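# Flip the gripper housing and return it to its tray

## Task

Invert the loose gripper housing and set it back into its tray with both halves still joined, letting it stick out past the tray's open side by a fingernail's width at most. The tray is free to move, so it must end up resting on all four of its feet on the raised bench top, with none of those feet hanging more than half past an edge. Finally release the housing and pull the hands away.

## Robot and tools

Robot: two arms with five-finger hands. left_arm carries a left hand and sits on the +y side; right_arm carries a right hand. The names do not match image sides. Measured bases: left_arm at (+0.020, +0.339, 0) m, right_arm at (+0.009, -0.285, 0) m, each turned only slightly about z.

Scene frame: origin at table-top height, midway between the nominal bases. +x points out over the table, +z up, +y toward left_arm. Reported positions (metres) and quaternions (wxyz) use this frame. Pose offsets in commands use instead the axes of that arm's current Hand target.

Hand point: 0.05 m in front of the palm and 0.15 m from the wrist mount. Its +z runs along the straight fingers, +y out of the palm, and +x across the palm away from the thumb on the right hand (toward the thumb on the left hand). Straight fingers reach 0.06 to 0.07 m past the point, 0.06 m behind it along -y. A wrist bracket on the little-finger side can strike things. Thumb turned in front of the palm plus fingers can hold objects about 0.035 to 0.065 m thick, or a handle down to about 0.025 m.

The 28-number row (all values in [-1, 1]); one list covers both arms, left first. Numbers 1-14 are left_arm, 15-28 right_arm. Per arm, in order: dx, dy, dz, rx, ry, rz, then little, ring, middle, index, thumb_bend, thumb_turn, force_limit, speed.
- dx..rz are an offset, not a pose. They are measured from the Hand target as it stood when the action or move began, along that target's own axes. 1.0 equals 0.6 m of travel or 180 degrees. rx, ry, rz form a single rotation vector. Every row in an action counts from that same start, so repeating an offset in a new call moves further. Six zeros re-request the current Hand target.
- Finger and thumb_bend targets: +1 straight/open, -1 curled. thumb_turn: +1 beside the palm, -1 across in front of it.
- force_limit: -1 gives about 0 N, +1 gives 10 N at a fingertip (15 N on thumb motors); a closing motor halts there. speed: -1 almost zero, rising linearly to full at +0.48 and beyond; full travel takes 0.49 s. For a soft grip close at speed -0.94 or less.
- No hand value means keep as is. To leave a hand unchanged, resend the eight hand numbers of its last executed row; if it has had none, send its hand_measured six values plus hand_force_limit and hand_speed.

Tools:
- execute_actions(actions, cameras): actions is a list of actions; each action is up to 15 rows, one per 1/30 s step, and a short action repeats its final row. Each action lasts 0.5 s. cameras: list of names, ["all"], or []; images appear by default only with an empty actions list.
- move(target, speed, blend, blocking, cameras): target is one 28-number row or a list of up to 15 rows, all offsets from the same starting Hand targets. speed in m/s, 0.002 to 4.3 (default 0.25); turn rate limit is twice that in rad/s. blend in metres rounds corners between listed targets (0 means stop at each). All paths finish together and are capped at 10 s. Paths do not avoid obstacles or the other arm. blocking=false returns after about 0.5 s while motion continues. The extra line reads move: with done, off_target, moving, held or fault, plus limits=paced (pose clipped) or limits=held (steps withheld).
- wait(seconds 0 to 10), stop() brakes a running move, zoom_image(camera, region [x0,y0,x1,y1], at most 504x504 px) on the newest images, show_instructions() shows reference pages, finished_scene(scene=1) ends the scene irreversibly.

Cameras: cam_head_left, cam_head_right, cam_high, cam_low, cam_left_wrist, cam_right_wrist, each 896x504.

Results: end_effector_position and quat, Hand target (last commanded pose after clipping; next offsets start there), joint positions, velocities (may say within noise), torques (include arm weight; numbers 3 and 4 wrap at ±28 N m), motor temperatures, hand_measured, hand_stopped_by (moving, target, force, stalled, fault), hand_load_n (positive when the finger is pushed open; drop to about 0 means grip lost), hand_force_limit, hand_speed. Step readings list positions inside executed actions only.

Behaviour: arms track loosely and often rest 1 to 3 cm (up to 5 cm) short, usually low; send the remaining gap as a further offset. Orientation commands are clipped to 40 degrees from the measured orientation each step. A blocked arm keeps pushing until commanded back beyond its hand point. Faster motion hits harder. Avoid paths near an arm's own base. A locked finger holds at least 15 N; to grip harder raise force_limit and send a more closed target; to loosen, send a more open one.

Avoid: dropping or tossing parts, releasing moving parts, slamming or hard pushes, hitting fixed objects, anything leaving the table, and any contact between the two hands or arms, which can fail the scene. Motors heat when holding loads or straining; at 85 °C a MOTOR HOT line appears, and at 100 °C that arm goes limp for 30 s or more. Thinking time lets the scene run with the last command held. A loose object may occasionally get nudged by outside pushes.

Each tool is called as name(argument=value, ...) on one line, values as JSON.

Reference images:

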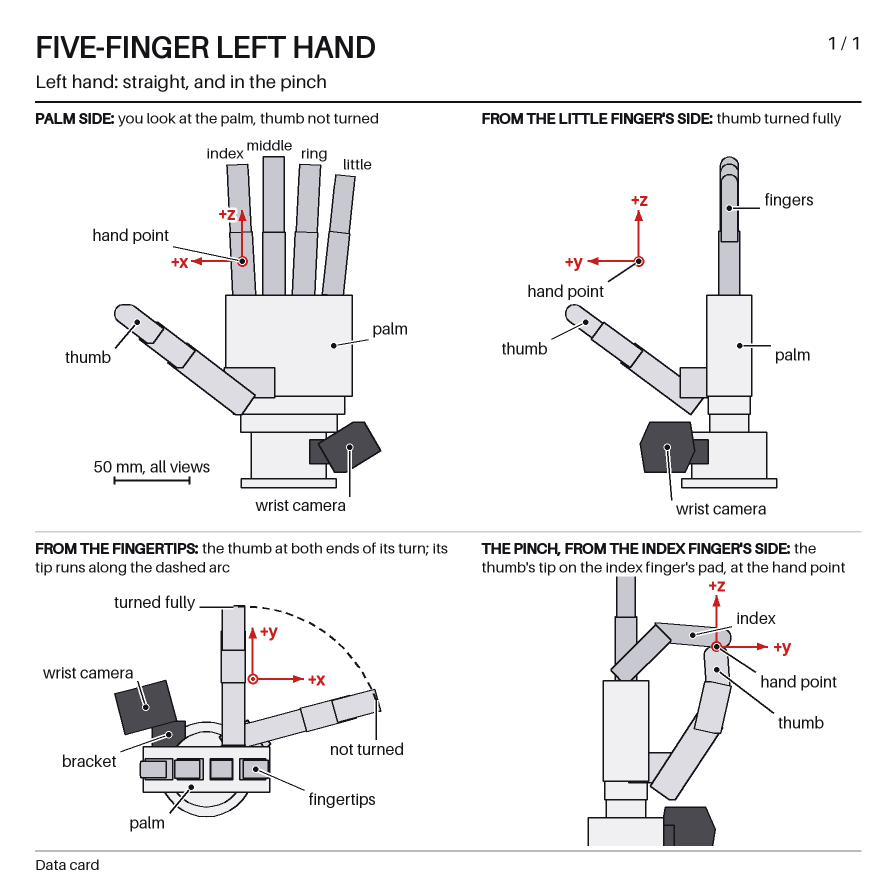

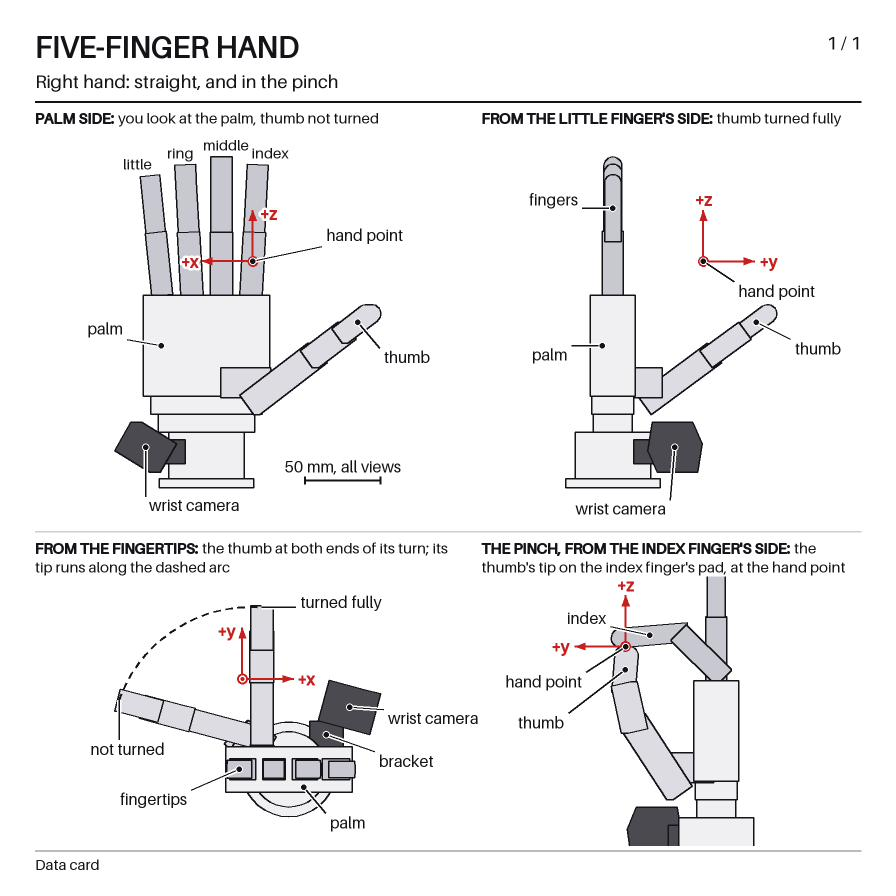

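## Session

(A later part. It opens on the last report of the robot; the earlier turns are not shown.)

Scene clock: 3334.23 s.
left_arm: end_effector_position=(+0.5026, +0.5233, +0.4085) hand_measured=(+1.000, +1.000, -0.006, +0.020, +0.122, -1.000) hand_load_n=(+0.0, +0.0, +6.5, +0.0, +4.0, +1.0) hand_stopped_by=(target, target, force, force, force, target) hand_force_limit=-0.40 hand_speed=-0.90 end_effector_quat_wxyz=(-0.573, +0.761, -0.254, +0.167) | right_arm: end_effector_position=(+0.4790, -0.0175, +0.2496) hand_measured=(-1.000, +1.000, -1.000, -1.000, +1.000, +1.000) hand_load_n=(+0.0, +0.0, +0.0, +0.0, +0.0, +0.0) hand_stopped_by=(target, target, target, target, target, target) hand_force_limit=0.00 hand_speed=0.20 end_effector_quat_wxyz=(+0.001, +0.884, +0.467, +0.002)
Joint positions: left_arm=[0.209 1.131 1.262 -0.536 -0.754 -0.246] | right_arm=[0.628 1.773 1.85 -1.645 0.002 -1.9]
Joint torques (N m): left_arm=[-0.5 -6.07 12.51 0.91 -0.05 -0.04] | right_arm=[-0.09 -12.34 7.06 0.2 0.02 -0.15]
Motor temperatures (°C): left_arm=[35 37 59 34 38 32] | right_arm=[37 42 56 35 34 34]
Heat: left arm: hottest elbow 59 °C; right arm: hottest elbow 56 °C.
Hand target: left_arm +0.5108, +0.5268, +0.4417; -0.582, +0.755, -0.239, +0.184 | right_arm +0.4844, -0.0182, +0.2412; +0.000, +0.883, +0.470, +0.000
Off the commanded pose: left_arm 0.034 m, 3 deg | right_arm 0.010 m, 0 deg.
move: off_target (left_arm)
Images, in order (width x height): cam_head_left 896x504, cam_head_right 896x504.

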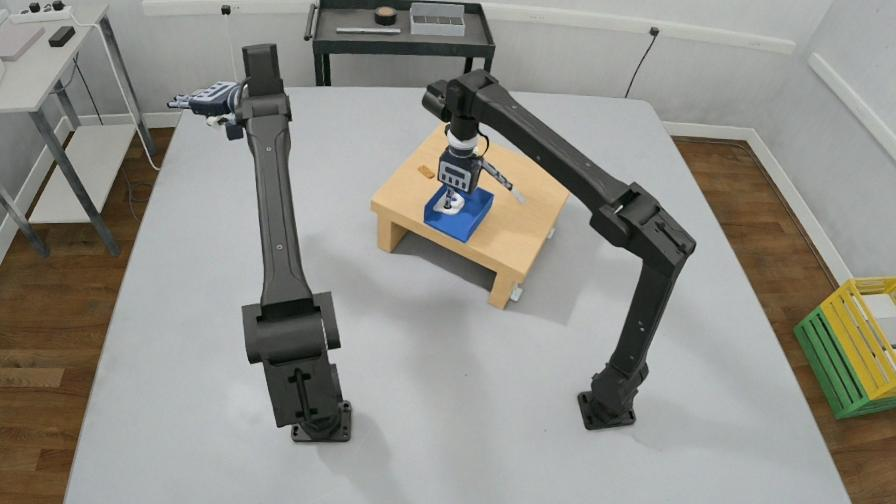

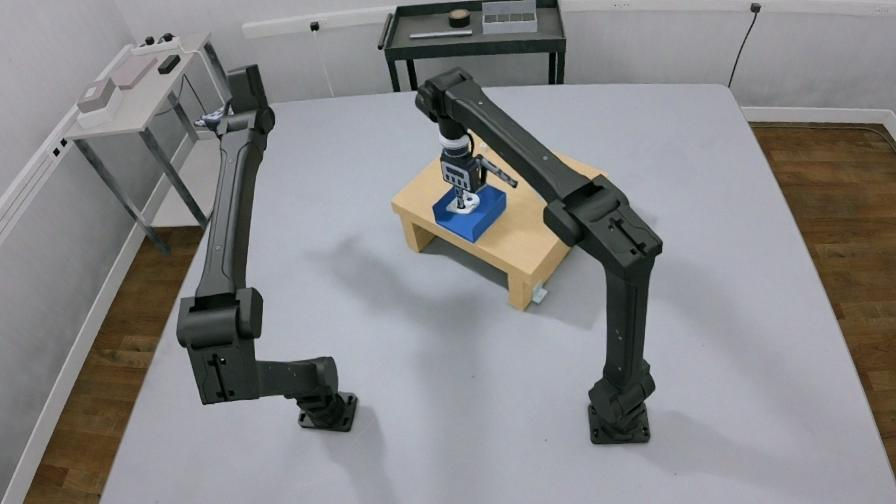

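move(target=[0,0,0,0,0,0,1,1,-0.3,-0.3,-0.25,-1,-0.4,-0.9,-0.075,-0.01,0,0,0,0,-1,1,-1,-1,1,1,0,0.2], speed=0.04, cameras=["cam_head_left","cam_head_right"])

zoom_image(camera="cam_head_left", region=[415, 165, 505, 245])

zoom_image(camera="cam_head_right", region=[425, 165, 515, 245])

Scene clock: 3345.10 s.
left_arm: end_effector_position=(+0.5026, +0.5233, +0.4085) hand_measured=(+1.000, +1.000, -0.006, +0.020, +0.122, -1.000) hand_load_n=(+0.0, +0.0, +6.5, +0.0, +4.5, +1.0) hand_stopped_by=(target, target, force, force, force, target) hand_force_limit=-0.40 hand_speed=-0.90 end_effector_quat_wxyz=(-0.573, +0.761, -0.254, +0.167) | right_arm: end_effector_position=(+0.4561, -0.0436, +0.2481) hand_measured=(-1.000, +1.000, -1.000, -1.000, +1.000, +1.000) hand_load_n=(+0.0, -0.5, +0.0, +0.0, +0.0, +0.0) hand_stopped_by=(target, target, target, target, target, target) hand_force_limit=0.00 hand_speed=0.20 end_effector_quat_wxyz=(-0.003, +0.883, +0.468, +0.012)
Joint positions: left_arm=[0.209 1.131 1.262 -0.536 -0.754 -0.246] | right_arm=[0.613 1.661 1.701 -1.586 -0.002 -1.917]
Joint torques (N m): left_arm=[-0.56 -5.89 12.48 0.94 -0.06 -0.03] | right_arm=[-0.38 -12.04 6.02 -0.47 0.13 -0.16]
Motor temperatures (°C): left_arm=[35 37 59 34 38 32] | right_arm=[37 42 55 35 34 34]
Heat: left arm: hottest elbow 59 °C; right arm: hottest elbow 55 °C.
Hand target: left_arm +0.5108, +0.5268, +0.4417; -0.582, +0.755, -0.239, +0.184 | right_arm +0.4543, -0.0523, +0.2412; +0.000, +0.883, +0.470, +0.000
Off the commanded pose: left_arm 0.034 m, 3 deg | right_arm 0.011 m, 1 deg.
move: off_target (left_arm, right_arm)
Images, in order (width x height): cam_head_left 896x504, cam_head_right 896x504.

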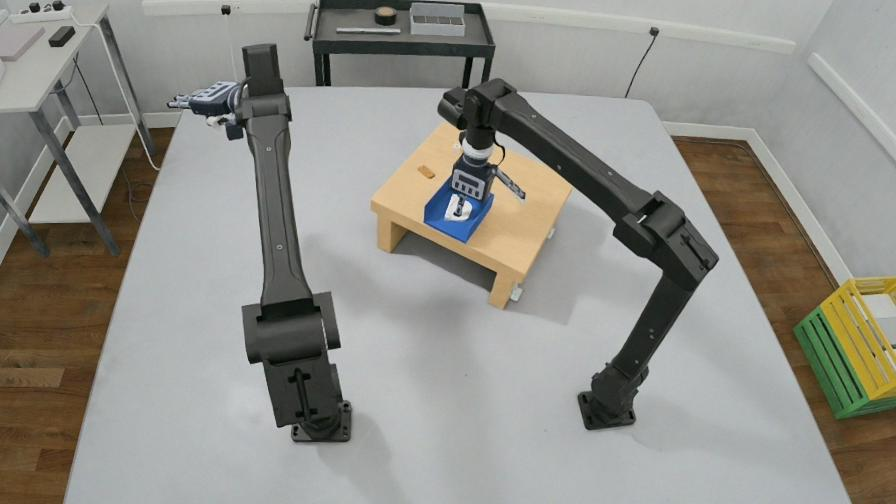

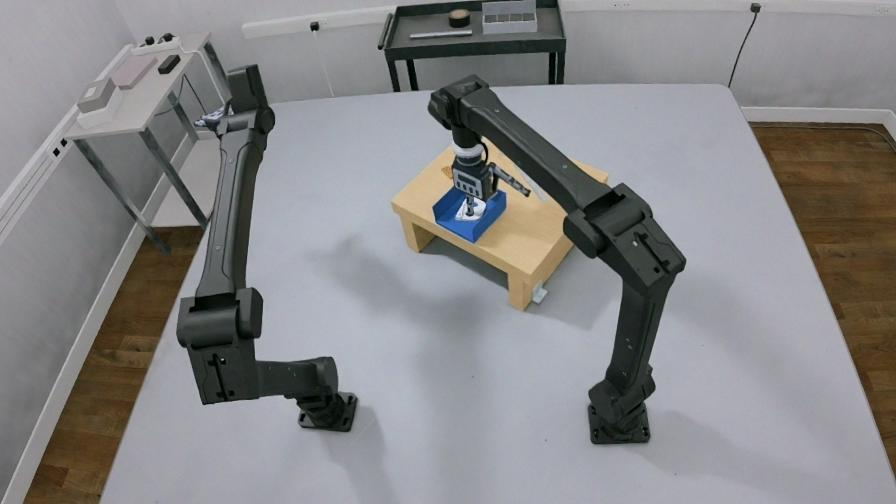

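Scaled by 5.600 from the camera's 896x504 image, which has a finer 1280x720 frame.

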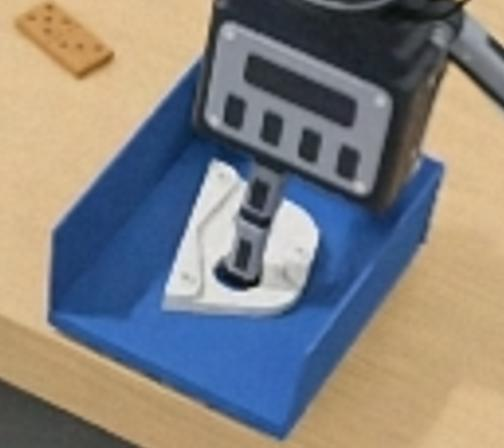

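Scaled by 5.600 from the camera's 896x504 image, which has a finer 1280x720 frame.

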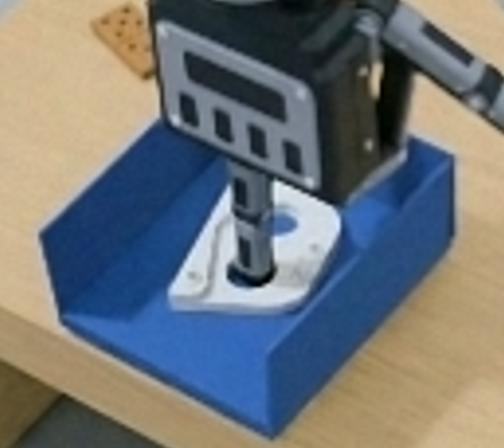

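move(target=[[0,0,0,0,0,0,1,1,-0.3,-0.3,-0.25,-1,-0.4,-0.9,0,0,-0.05,0,0,0,-1,1,-1,-1,1,1,0,0.2],[0,0,0,0,0,0,1,1,-0.3,-0.3,-0.25,-1,-0.4,-0.9,0.105,-0.0533,-0.05,0,0,0,-1,1,-1,-1,1,1,0,0.2]], speed=0.1, blend=[0.008,0], cameras=["cam_head_left","cam_head_right"])

zoom_image(camera="cam_head_left", region=[415, 165, 505, 245])

zoom_image(camera="cam_head_right", region=[425, 165, 515, 245])

Scene clock: 3395.83 s.
left_arm: end_effector_position=(+0.5026, +0.5233, +0.4085) hand_measured=(+1.000, +1.000, -0.006, +0.020, +0.122, -1.000) hand_load_n=(-0.5, -0.5, +6.5, +0.0, +4.0, +1.0) hand_stopped_by=(target, target, force, force, force, target) hand_force_limit=-0.40 hand_speed=-0.90 end_effector_quat_wxyz=(-0.573, +0.761, -0.254, +0.167) | right_arm: end_effector_position=(+0.4560, +0.0104, +0.2570) hand_measured=(-1.000, +1.000, -1.000, -1.000, +1.000, +1.000) hand_load_n=(+0.0, +0.0, +0.0, +0.0, +0.0, +0.0) hand_stopped_by=(target, target, target, target, target, target) hand_force_limit=0.00 hand_speed=0.20 end_effector_quat_wxyz=(+0.002, +0.880, +0.475, -0.007)
Joint positions: left_arm=[0.209 1.131 1.262 -0.536 -0.754 -0.246] | right_arm=[0.695 1.784 1.885 -1.686 0.001 -1.85]
Joint torques (N m): left_arm=[-0.44 -5.95 12.46 0.92 -0.06 -0.04] | right_arm=[0.79 -12.75 11.52 -0.66 0.15 0.13]
Motor temperatures (°C): left_arm=[35 37 60 34 38 32] | right_arm=[37 41 53 35 34 34]
Heat: left arm: hottest elbow 60 °C; right arm: hottest elbow 53 °C.
Hand target: left_arm +0.5108, +0.5268, +0.4417; -0.582, +0.755, -0.239, +0.184 | right_arm +0.4629, +0.0179, +0.2710; +0.000, +0.883, +0.470, +0.000
Off the commanded pose: left_arm 0.034 m, 3 deg | right_arm 0.017 m, 1 deg.
joint sent to its limit (right arm) — joint 4 (wrist pitch), lower limit. The joint targets still meet the commanded pose.
move: off_target (left_arm, right_arm)
Images, in order (width x height): cam_head_left 896x504, cam_head_right 896x504.

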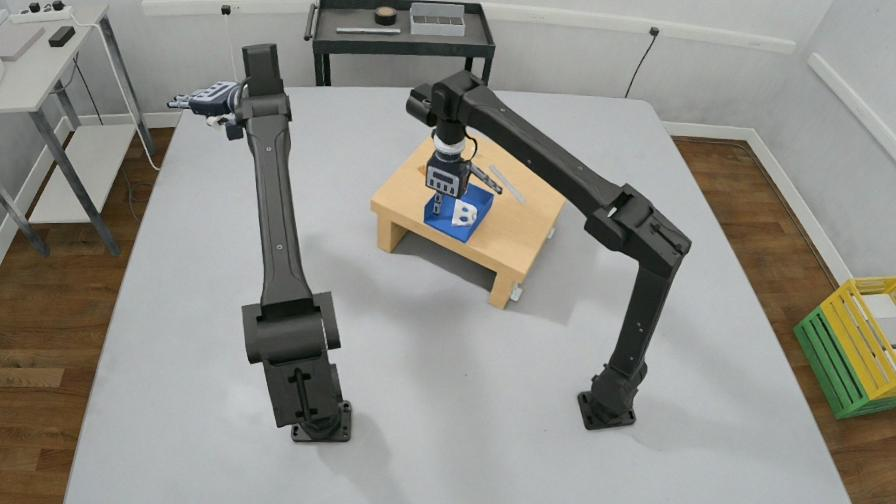

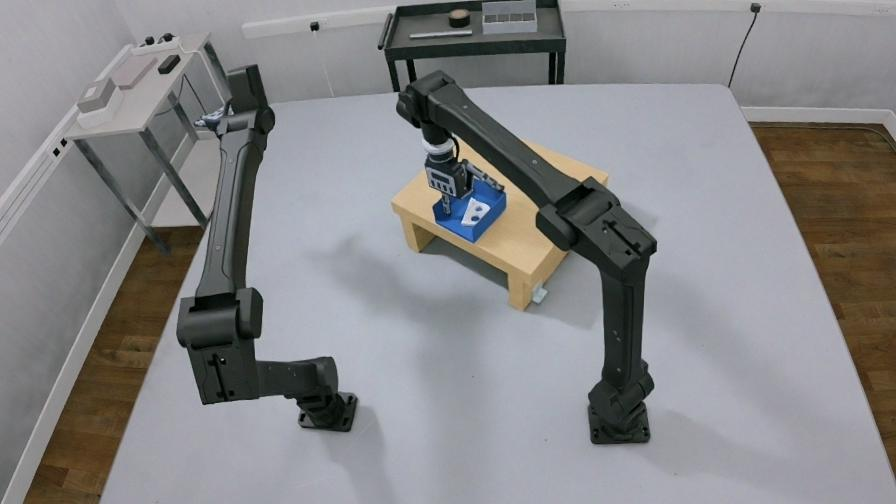

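Scaled by 5.600 from the camera's 896x504 image, which has a finer 1280x720 frame.

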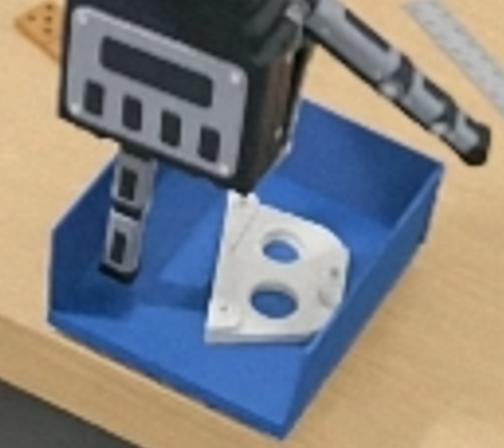

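Scaled by 5.600 from the camera's 896x504 image, which has a finer 1280x720 frame.

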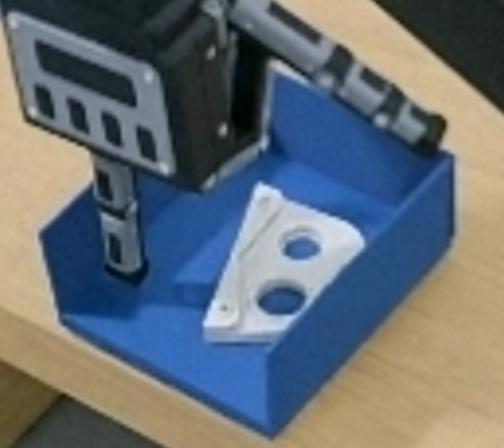

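move(target=[[0,0,0,0,0,0,1,1,-0.3,-0.3,-0.25,-1,-0.4,-0.9,0,0,-0.045,0,0,0,-1,1,-1,-1,1,1,0,0.2],[0,0,0,0,0,0,1,1,-0.3,-0.3,-0.25,-1,-0.4,-0.9,-0.0517,0.146,-0.045,0,0,0,-1,1,-1,-1,1,1,0,0.2]], speed=0.1, cameras=["cam_head_left","cam_head_right"])

zoom_image(camera="cam_head_left", region=[415, 165, 505, 245])

zoom_image(camera="cam_head_right", region=[425, 165, 515, 245])

Scene clock: 3443.13 s.
left_arm: end_effector_position=(+0.5026, +0.5233, +0.4085) hand_measured=(+1.000, +1.000, -0.006, +0.020, +0.122, -1.000) hand_load_n=(-0.5, +0.0, +6.5, +0.0, +4.5, +1.5) hand_stopped_by=(target, target, force, force, force, target) hand_force_limit=-0.40 hand_speed=-0.90 end_effector_quat_wxyz=(-0.573, +0.761, -0.254, +0.167) | right_arm: end_effector_position=(+0.5106, -0.0608, +0.2693) hand_measured=(-1.000, +1.000, -1.000, -1.000, +1.000, +1.000) hand_load_n=(+0.0, +0.0, +0.0, +0.5, +0.0, +0.0) hand_stopped_by=(target, target, target, target, target, target) hand_force_limit=0.00 hand_speed=0.20 end_effector_quat_wxyz=(+0.005, +0.885, +0.466, +0.007)
Joint positions: left_arm=[0.209 1.131 1.262 -0.536 -0.754 -0.246] | right_arm=[0.533 1.776 1.906 -1.687 0.01 -1.992]
Joint torques (N m): left_arm=[-0.56 -5.95 12.48 0.91 -0.06 -0.04] | right_arm=[0.56 -14.39 11.73 -0.58 0.11 -0.16]
Motor temperatures (°C): left_arm=[35 37 60 34 38 32] | right_arm=[37 41 57 35 34 34]
Heat: left arm: hottest elbow 60 °C; right arm: hottest elbow 57 °C.
Hand target: left_arm +0.5108, +0.5268, +0.4417; -0.582, +0.755, -0.239, +0.184 | right_arm +0.5182, -0.0568, +0.2980; +0.000, +0.883, +0.470, +0.000
Off the commanded pose: left_arm 0.034 m, 3 deg | right_arm 0.030 m, 1 deg.
joint sent to its limit (right arm) — joint 4 (wrist pitch), lower limit. The joint targets are off in orientation, not in position.
move: off_target (left_arm, right_arm)
Images, in order (width x height): cam_head_left 896x504, cam_head_right 896x504.

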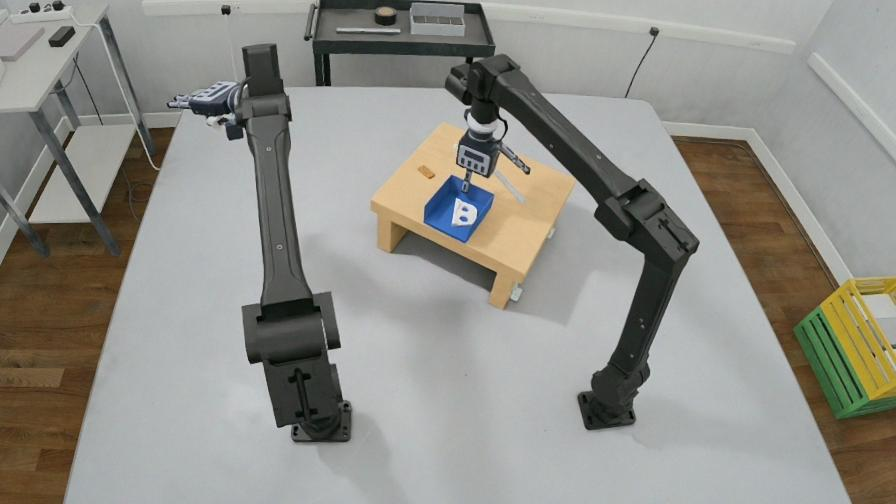

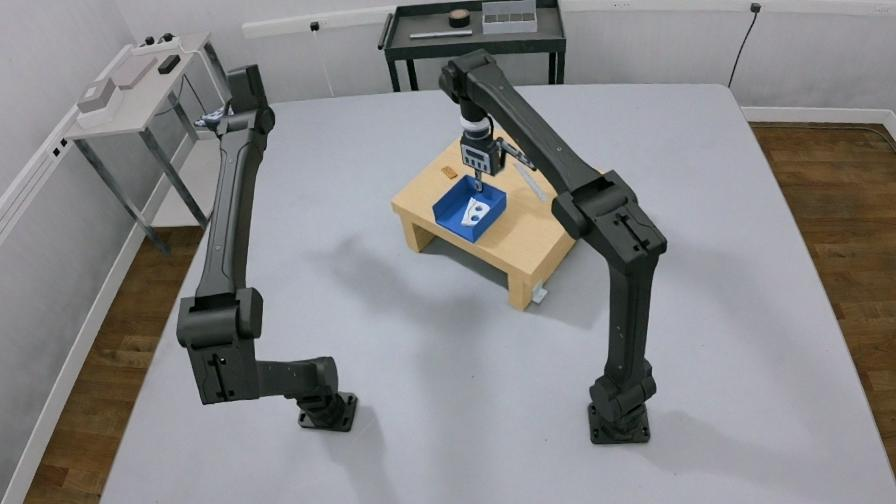

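Scaled by 5.600 from the camera's 896x504 image, which has a finer 1280x720 frame.

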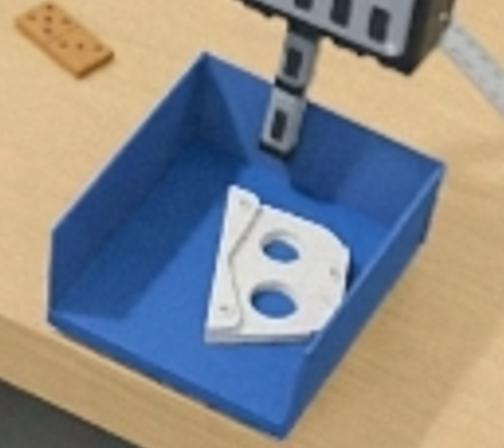

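Scaled by 5.600 from the camera's 896x504 image, which has a finer 1280x720 frame.

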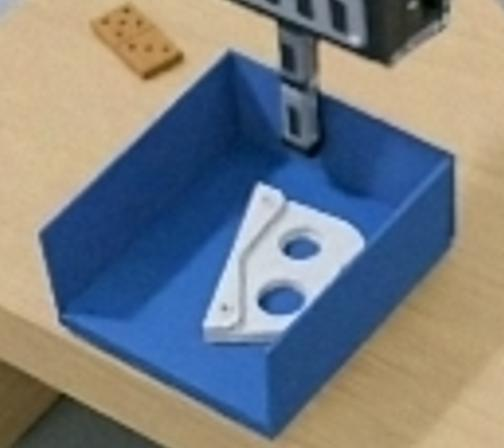

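move(target=[[0,0,0,0,0,0,1,1,-0.3,-0.3,-0.25,-1,-0.4,-0.9,0.012,-0.012,0.03,0,0,0,-1,1,-1,-1,1,1,0,0.2],[0,0,0,0,0,0,1,1,-0.3,-0.3,-0.25,-1,-0.4,-0.9,0.012,-0.012,0.0917,0,0,0,-1,1,-1,-1,1,1,0,0.2]], speed=0.06, cameras=["cam_head_left","cam_head_right"])

zoom_image(camera="cam_head_left", region=[415, 165, 505, 245])

zoom_image(camera="cam_head_right", region=[425, 165, 515, 245])

Scene clock: 3464.30 s.
left_arm: end_effector_position=(+0.5026, +0.5233, +0.4085) hand_measured=(+1.000, +1.000, -0.006, +0.020, +0.122, -1.000) hand_load_n=(+0.0, +0.0, +6.5, +0.0, +4.5, +1.0) hand_stopped_by=(target, target, force, force, force, target) hand_force_limit=-0.40 hand_speed=-0.90 end_effector_quat_wxyz=(-0.573, +0.761, -0.254, +0.167) | right_arm: end_effector_position=(+0.5149, -0.0518, +0.2506) hand_measured=(-1.000, +1.000, -1.000, -1.000, +1.000, +1.000) hand_load_n=(+0.0, +0.0, +0.0, +0.0, +0.0, +0.0) hand_stopped_by=(target, target, target, target, target, target) hand_force_limit=0.00 hand_speed=0.20 end_effector_quat_wxyz=(+0.001, +0.883, +0.469, +0.002)
Joint positions: left_arm=[0.209 1.131 1.262 -0.536 -0.754 -0.246] | right_arm=[0.54 1.802 1.894 -1.659 0.002 -1.992]
Joint torques (N m): left_arm=[-0.5 -5.89 12.51 0.92 -0.05 -0.04] | right_arm=[1.08 -12.75 7.36 0.06 0.01 0.04]
Motor temperatures (°C): left_arm=[35 37 60 34 38 32] | right_arm=[37 41 57 35 34 34]
Heat: left arm: hottest elbow 60 °C; right arm: hottest elbow 57 °C.
Hand target: left_arm +0.5108, +0.5268, +0.4417; -0.582, +0.755, -0.239, +0.184 | right_arm +0.5162, -0.0469, +0.2430; +0.000, +0.883, +0.469, +0.000
Off the commanded pose: left_arm 0.034 m, 3 deg | right_arm 0.009 m, 0 deg.
move: off_target (left_arm)
Images, in order (width x height): cam_head_left 896x504, cam_head_right 896x504.

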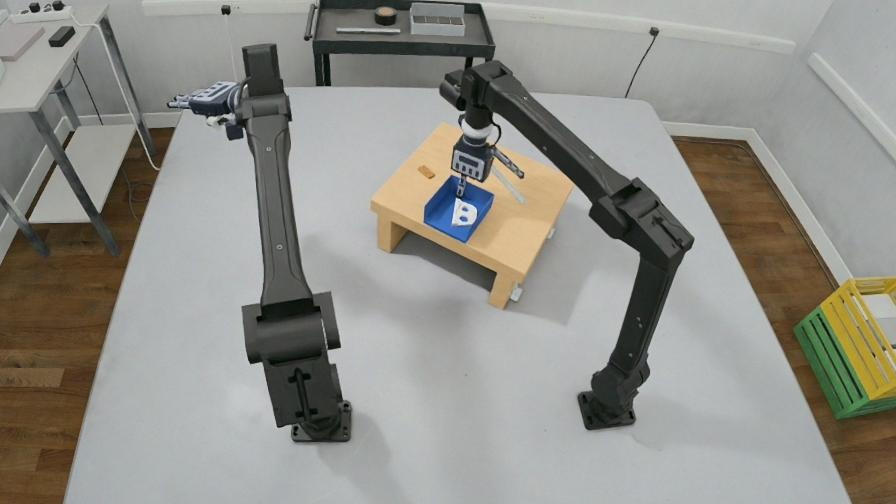

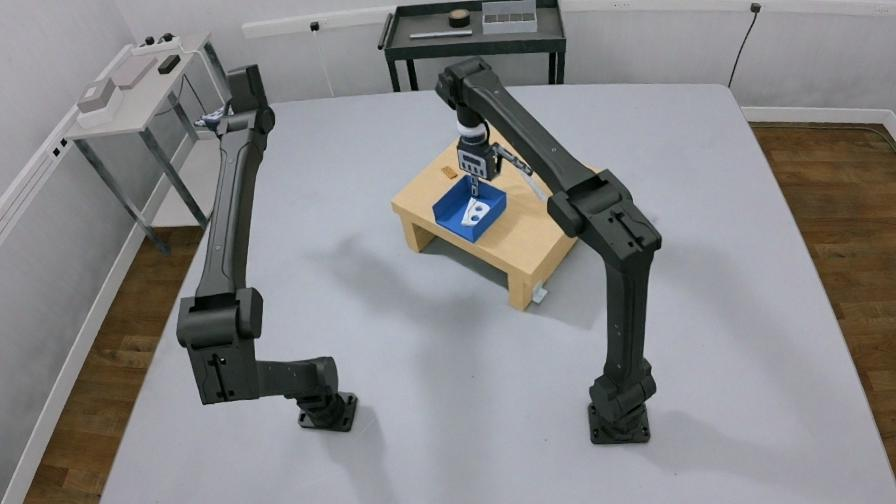

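Scaled by 5.600 from the camera's 896x504 image, which has a finer 1280x720 frame.

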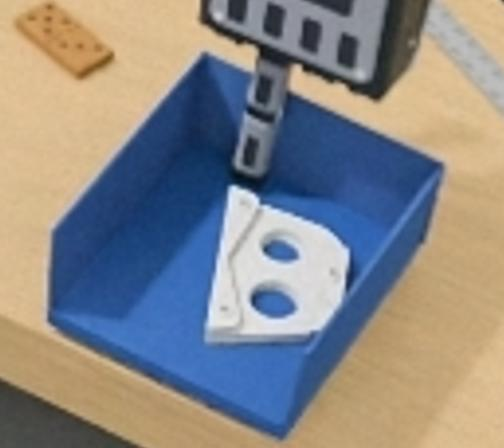

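Scaled by 5.600 from the camera's 896x504 image, which has a finer 1280x720 frame.

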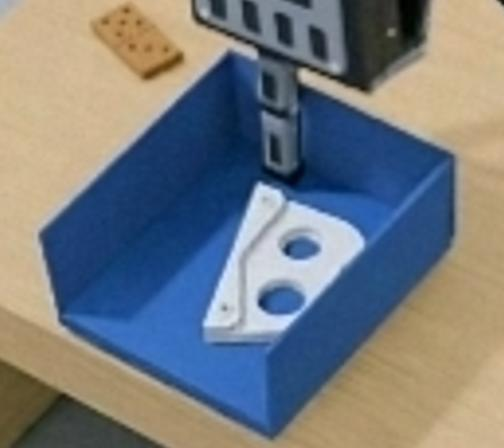

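move(target=[0,0,0,0,0,0,1,1,-0.3,-0.3,-0.25,-1,-0.4,-0.9,0.017,-0.0667,0,0,0,0,-1,1,-1,-1,1,1,0,0.2], speed=0.03, cameras=["cam_head_left","cam_head_right"])

zoom_image(camera="cam_head_left", region=[415, 165, 505, 245])

zoom_image(camera="cam_head_right", region=[425, 165, 515, 245])

Scene clock: 3474.97 s.
left_arm: end_effector_position=(+0.5026, +0.5233, +0.4085) hand_measured=(+1.000, +1.000, -0.006, +0.020, +0.122, -1.000) hand_load_n=(+0.0, +0.0, +6.5, +0.0, +4.0, +1.5) hand_stopped_by=(target, target, force, force, force, target) hand_force_limit=-0.40 hand_speed=-0.90 end_effector_quat_wxyz=(-0.573, +0.761, -0.254, +0.167) | right_arm: end_effector_position=(+0.4971, -0.0271, +0.2497) hand_measured=(-1.000, +1.000, -1.000, -1.000, +1.000, +1.000) hand_load_n=(+0.0, -3.0, +0.0, +0.0, +0.0, +0.0) hand_stopped_by=(target, target, target, target, target, target) hand_force_limit=0.00 hand_speed=0.20 end_effector_quat_wxyz=(+0.007, +0.885, +0.465, +0.003)
Joint positions: left_arm=[0.209 1.131 1.262 -0.536 -0.754 -0.246] | right_arm=[0.599 1.799 1.885 -1.653 0.014 -1.924]
Joint torques (N m): left_arm=[-0.5 -6.01 12.49 0.91 -0.06 -0.04] | right_arm=[2.43 -13.63 6.3 0.03 -0.39 0.12]
Motor temperatures (°C): left_arm=[35 37 60 34 38 32] | right_arm=[37 42 56 35 34 34]
Heat: left arm: hottest elbow 60 °C; right arm: hottest elbow 56 °C.
Hand target: left_arm +0.5108, +0.5268, +0.4417; -0.582, +0.755, -0.239, +0.184 | right_arm +0.4887, -0.0160, +0.2430; +0.000, +0.883, +0.470, +0.000
Off the commanded pose: left_arm 0.034 m, 3 deg | right_arm 0.015 m, 1 deg.
move: off_target (left_arm, right_arm)
Images, in order (width x height): cam_head_left 896x504, cam_head_right 896x504.

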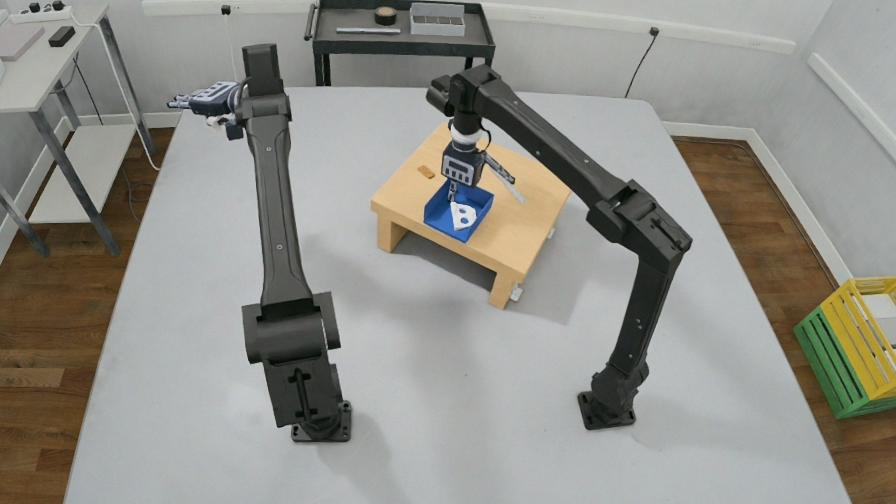

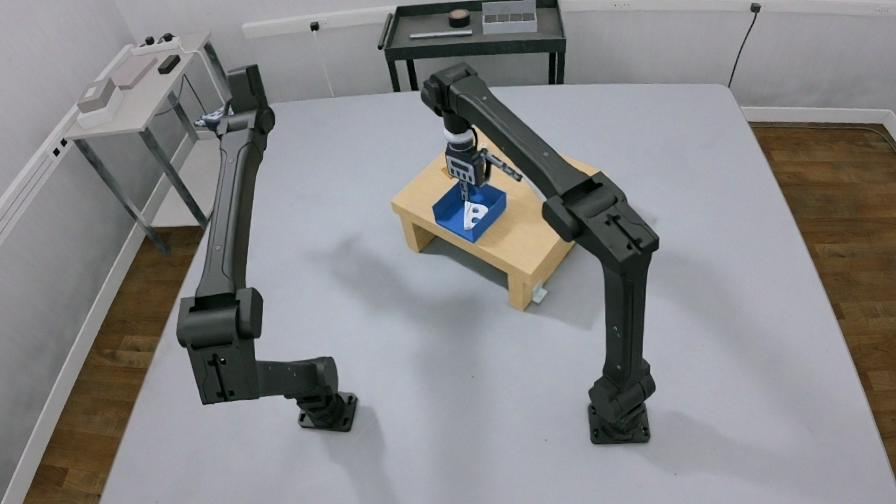

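Scaled by 5.600 from the camera's 896x504 image, which has a finer 1280x720 frame.

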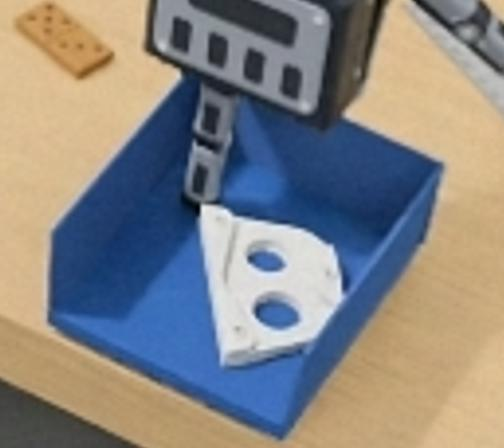

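Scaled by 5.600 from the camera's 896x504 image, which has a finer 1280x720 frame.

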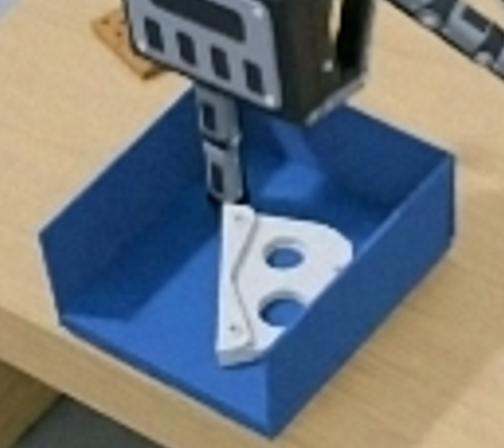

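move(target=[[0,0,0,0,0,0,1,1,-0.3,-0.3,-0.25,-1,-0.4,-0.9,0.0,0.05,0,0,0,0,-1,1,-1,-1,1,1,0,0.2],[0,0,0,0,0,0,1,1,-0.3,-0.3,-0.25,-1,-0.4,-0.9,-0.03,0.05,0,0,0,0,-1,1,-1,-1,1,1,0,0.2],[0,0,0,0,0,0,1,1,-0.3,-0.3,-0.25,-1,-0.4,-0.9,-0.024,-0.05,0,0,0,0,-1,1,-1,-1,1,1,0,0.2]], speed=[0.06,0.06,0.03], cameras=["cam_head_left","cam_head_right"])

zoom_image(camera="cam_head_left", region=[415, 165, 505, 245])

zoom_image(camera="cam_head_right", region=[425, 165, 515, 245])

Scene clock: 3508.03 s.
left_arm: end_effector_position=(+0.5026, +0.5233, +0.4085) hand_measured=(+1.000, +1.000, -0.006, +0.020, +0.122, -1.000) hand_load_n=(+0.0, +0.0, +6.5, +0.0, +4.0, +1.0) hand_stopped_by=(target, target, force, force, force, target) hand_force_limit=-0.40 hand_speed=-0.90 end_effector_quat_wxyz=(-0.573, +0.761, -0.254, +0.167) | right_arm: end_effector_position=(+0.4654, -0.0189, +0.2492) hand_measured=(-1.000, +1.000, -1.000, -1.000, +1.000, +1.000) hand_load_n=(+0.0, -3.0, +0.0, +0.0, +0.0, +0.0) hand_stopped_by=(target, target, target, target, target, target) hand_force_limit=0.00 hand_speed=0.20 end_effector_quat_wxyz=(+0.004, +0.885, +0.466, +0.006)
Joint positions: left_arm=[0.209 1.131 1.262 -0.536 -0.754 -0.246] | right_arm=[0.645 1.734 1.796 -1.623 0.011 -1.881]
Joint torques (N m): left_arm=[-0.5 -5.95 12.46 0.98 -0.05 -0.05] | right_arm=[2.2 -12.98 6.23 -0.16 -0.3 0.08]
Motor temperatures (°C): left_arm=[35 37 61 34 38 32] | right_arm=[37 41 54 35 34 34]
Heat: left arm: hottest elbow 61 °C; right arm: hottest elbow 54 °C.
Hand target: left_arm +0.5108, +0.5268, +0.4417; -0.582, +0.755, -0.239, +0.184 | right_arm +0.4558, -0.0111, +0.2429; +0.000, +0.883, +0.470, +0.000
Off the commanded pose: left_arm 0.034 m, 3 deg | right_arm 0.014 m, 1 deg.
move: off_target (left_arm, right_arm)
Images, in order (width x height): cam_head_left 896x504, cam_head_right 896x504.

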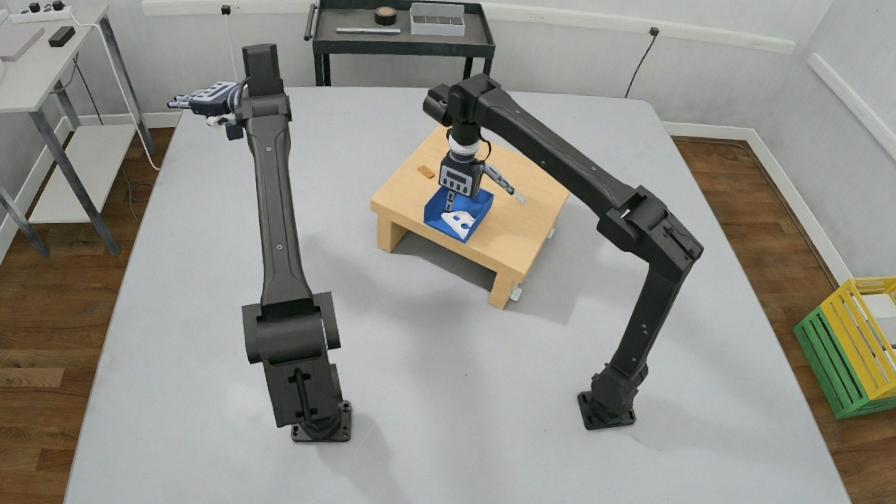

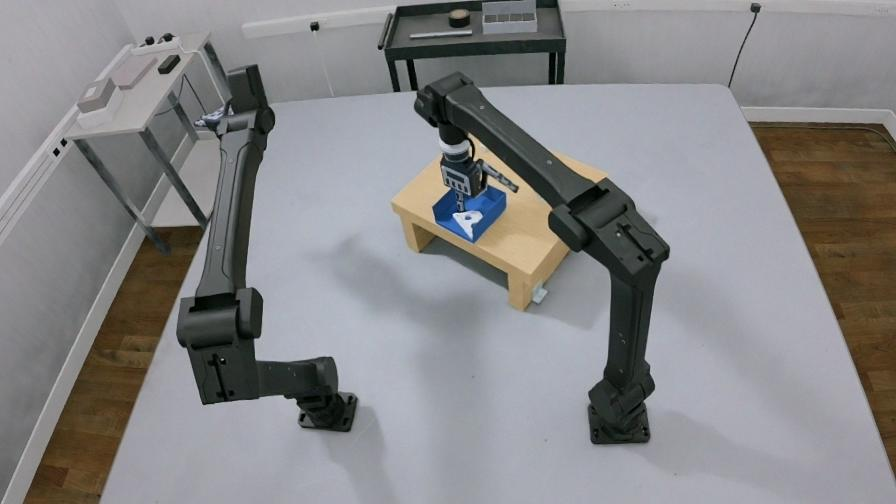

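Scaled by 5.600 from the camera's 896x504 image, which has a finer 1280x720 frame.

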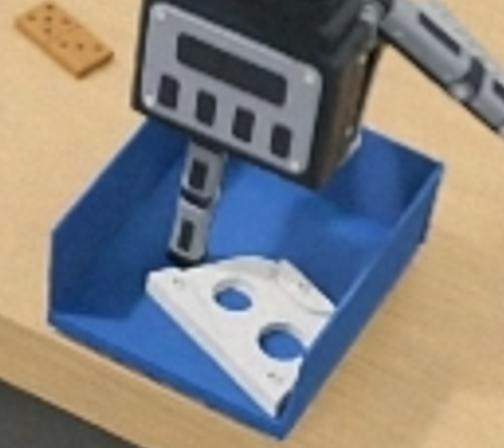

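Scaled by 5.600 from the camera's 896x504 image, which has a finer 1280x720 frame.

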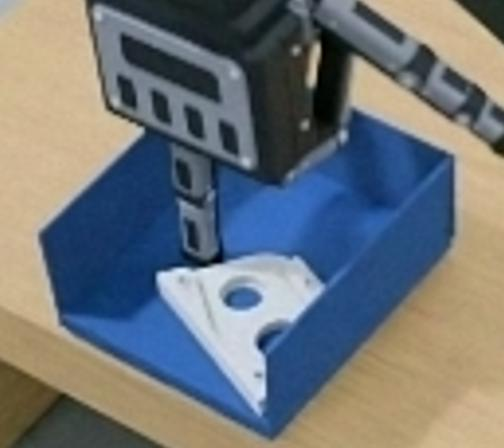

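move(target=[[0,0,0,0,0,0,1,1,-0.3,-0.3,-0.25,-1,-0.4,-0.9,0.0,0.02,0,0,0,0,-1,1,-1,-1,1,1,0,0.2],[0,0,0,0,0,0,1,1,-0.3,-0.3,-0.25,-1,-0.4,-0.9,0.0,0.02,-0.085,0,0,0,-1,1,-1,-1,1,1,0,0.2],[0,0,0,0,0,0,1,1,-0.3,-0.3,-0.25,-1,-0.4,-0.9,0.0237,-0.0457,-0.085,0,0,0,-1,1,-1,-1,1,1,0,0.2]], speed=0.1, cameras=["cam_head_left","cam_head_right"])

zoom_image(camera="cam_head_left", region=[415, 165, 505, 245])

zoom_image(camera="cam_head_right", region=[425, 165, 515, 245])

Scene clock: 3626.60 s.
left_arm: end_effector_position=(+0.5026, +0.5233, +0.4085) hand_measured=(+1.000, +1.000, -0.006, +0.020, +0.122, -1.000) hand_load_n=(+0.0, +0.0, +6.5, +0.0, +4.0, +1.0) hand_stopped_by=(target, target, force, force, force, target) hand_force_limit=-0.40 hand_speed=-0.90 end_effector_quat_wxyz=(-0.573, +0.761, -0.254, +0.167) | right_arm: end_effector_position=(+0.4352, +0.0128, +0.2688) hand_measured=(-1.000, +1.000, -1.000, -1.000, +1.000, +1.000) hand_load_n=(+0.0, +0.0, +0.0, +0.0, +0.0, +0.0) hand_stopped_by=(target, target, target, target, target, target) hand_force_limit=0.00 hand_speed=0.20 end_effector_quat_wxyz=(+0.003, +0.878, +0.478, +0.000)
Joint positions: left_arm=[0.209 1.131 1.262 -0.536 -0.754 -0.246] | right_arm=[0.726 1.735 1.849 -1.686 0.007 -1.827]
Joint torques (N m): left_arm=[-0.62 -5.89 12.49 0.92 -0.05 -0.04] | right_arm=[0.32 -13.63 11.48 -0.62 0.13 0.1]
Motor temperatures (°C): left_arm=[35 37 62 34 38 32] | right_arm=[37 42 52 35 34 34]
Heat: left arm: hottest elbow 62 °C; right arm: hottest elbow 52 °C.
Hand target: left_arm +0.5108, +0.5268, +0.4417; -0.582, +0.755, -0.239, +0.184 | right_arm +0.4411, +0.0160, +0.2940; +0.000, +0.883, +0.470, +0.000
Off the commanded pose: left_arm 0.034 m, 3 deg | right_arm 0.026 m, 1 deg.
joint sent to its limit (right arm) — joint 4 (wrist pitch), lower limit. The joint targets are off in orientation, not in position.
move: off_target (left_arm, right_arm)
Images, in order (width x height): cam_head_left 896x504, cam_head_right 896x504.

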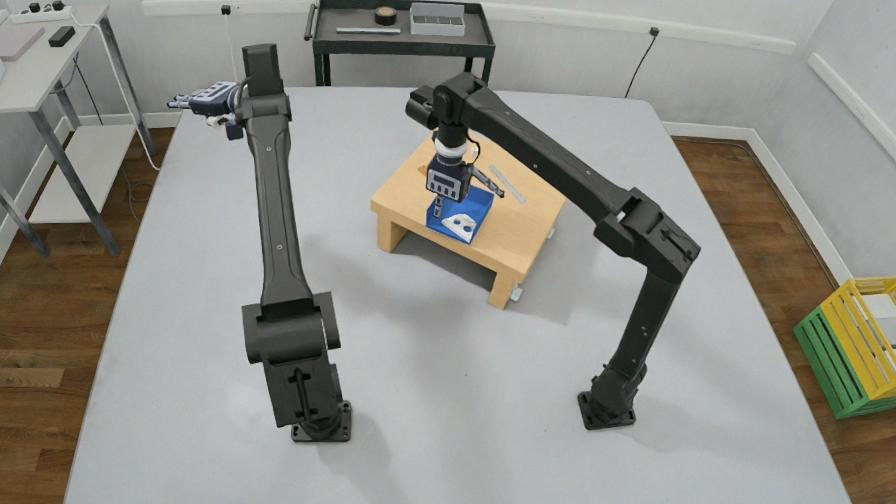

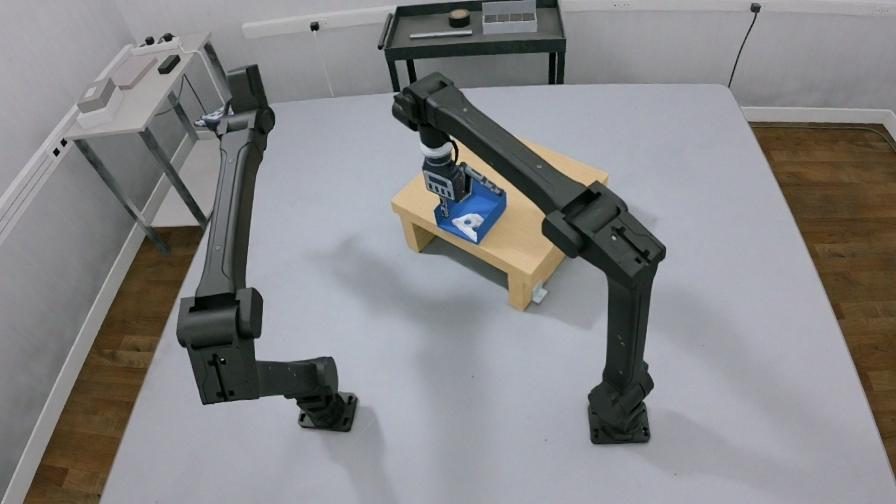

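Scaled by 5.600 from the camera's 896x504 image, which has a finer 1280x720 frame.

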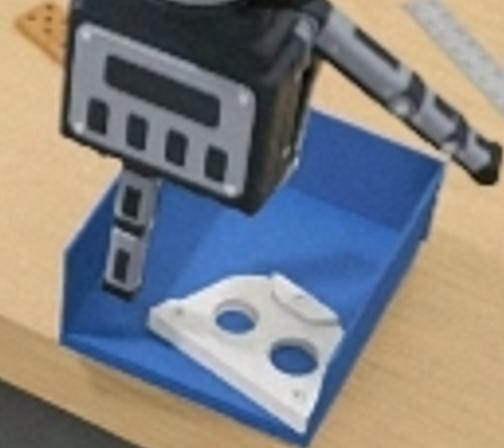

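Scaled by 5.600 from the camera's 896x504 image, which has a finer 1280x720 frame.

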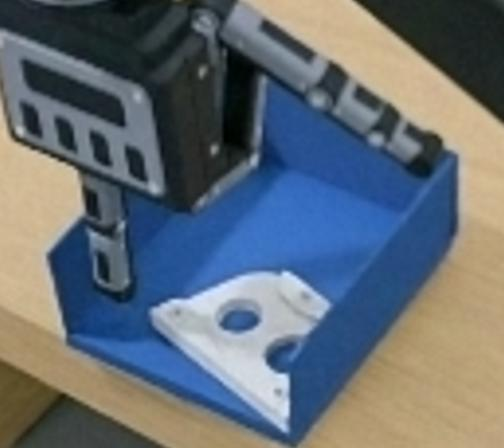

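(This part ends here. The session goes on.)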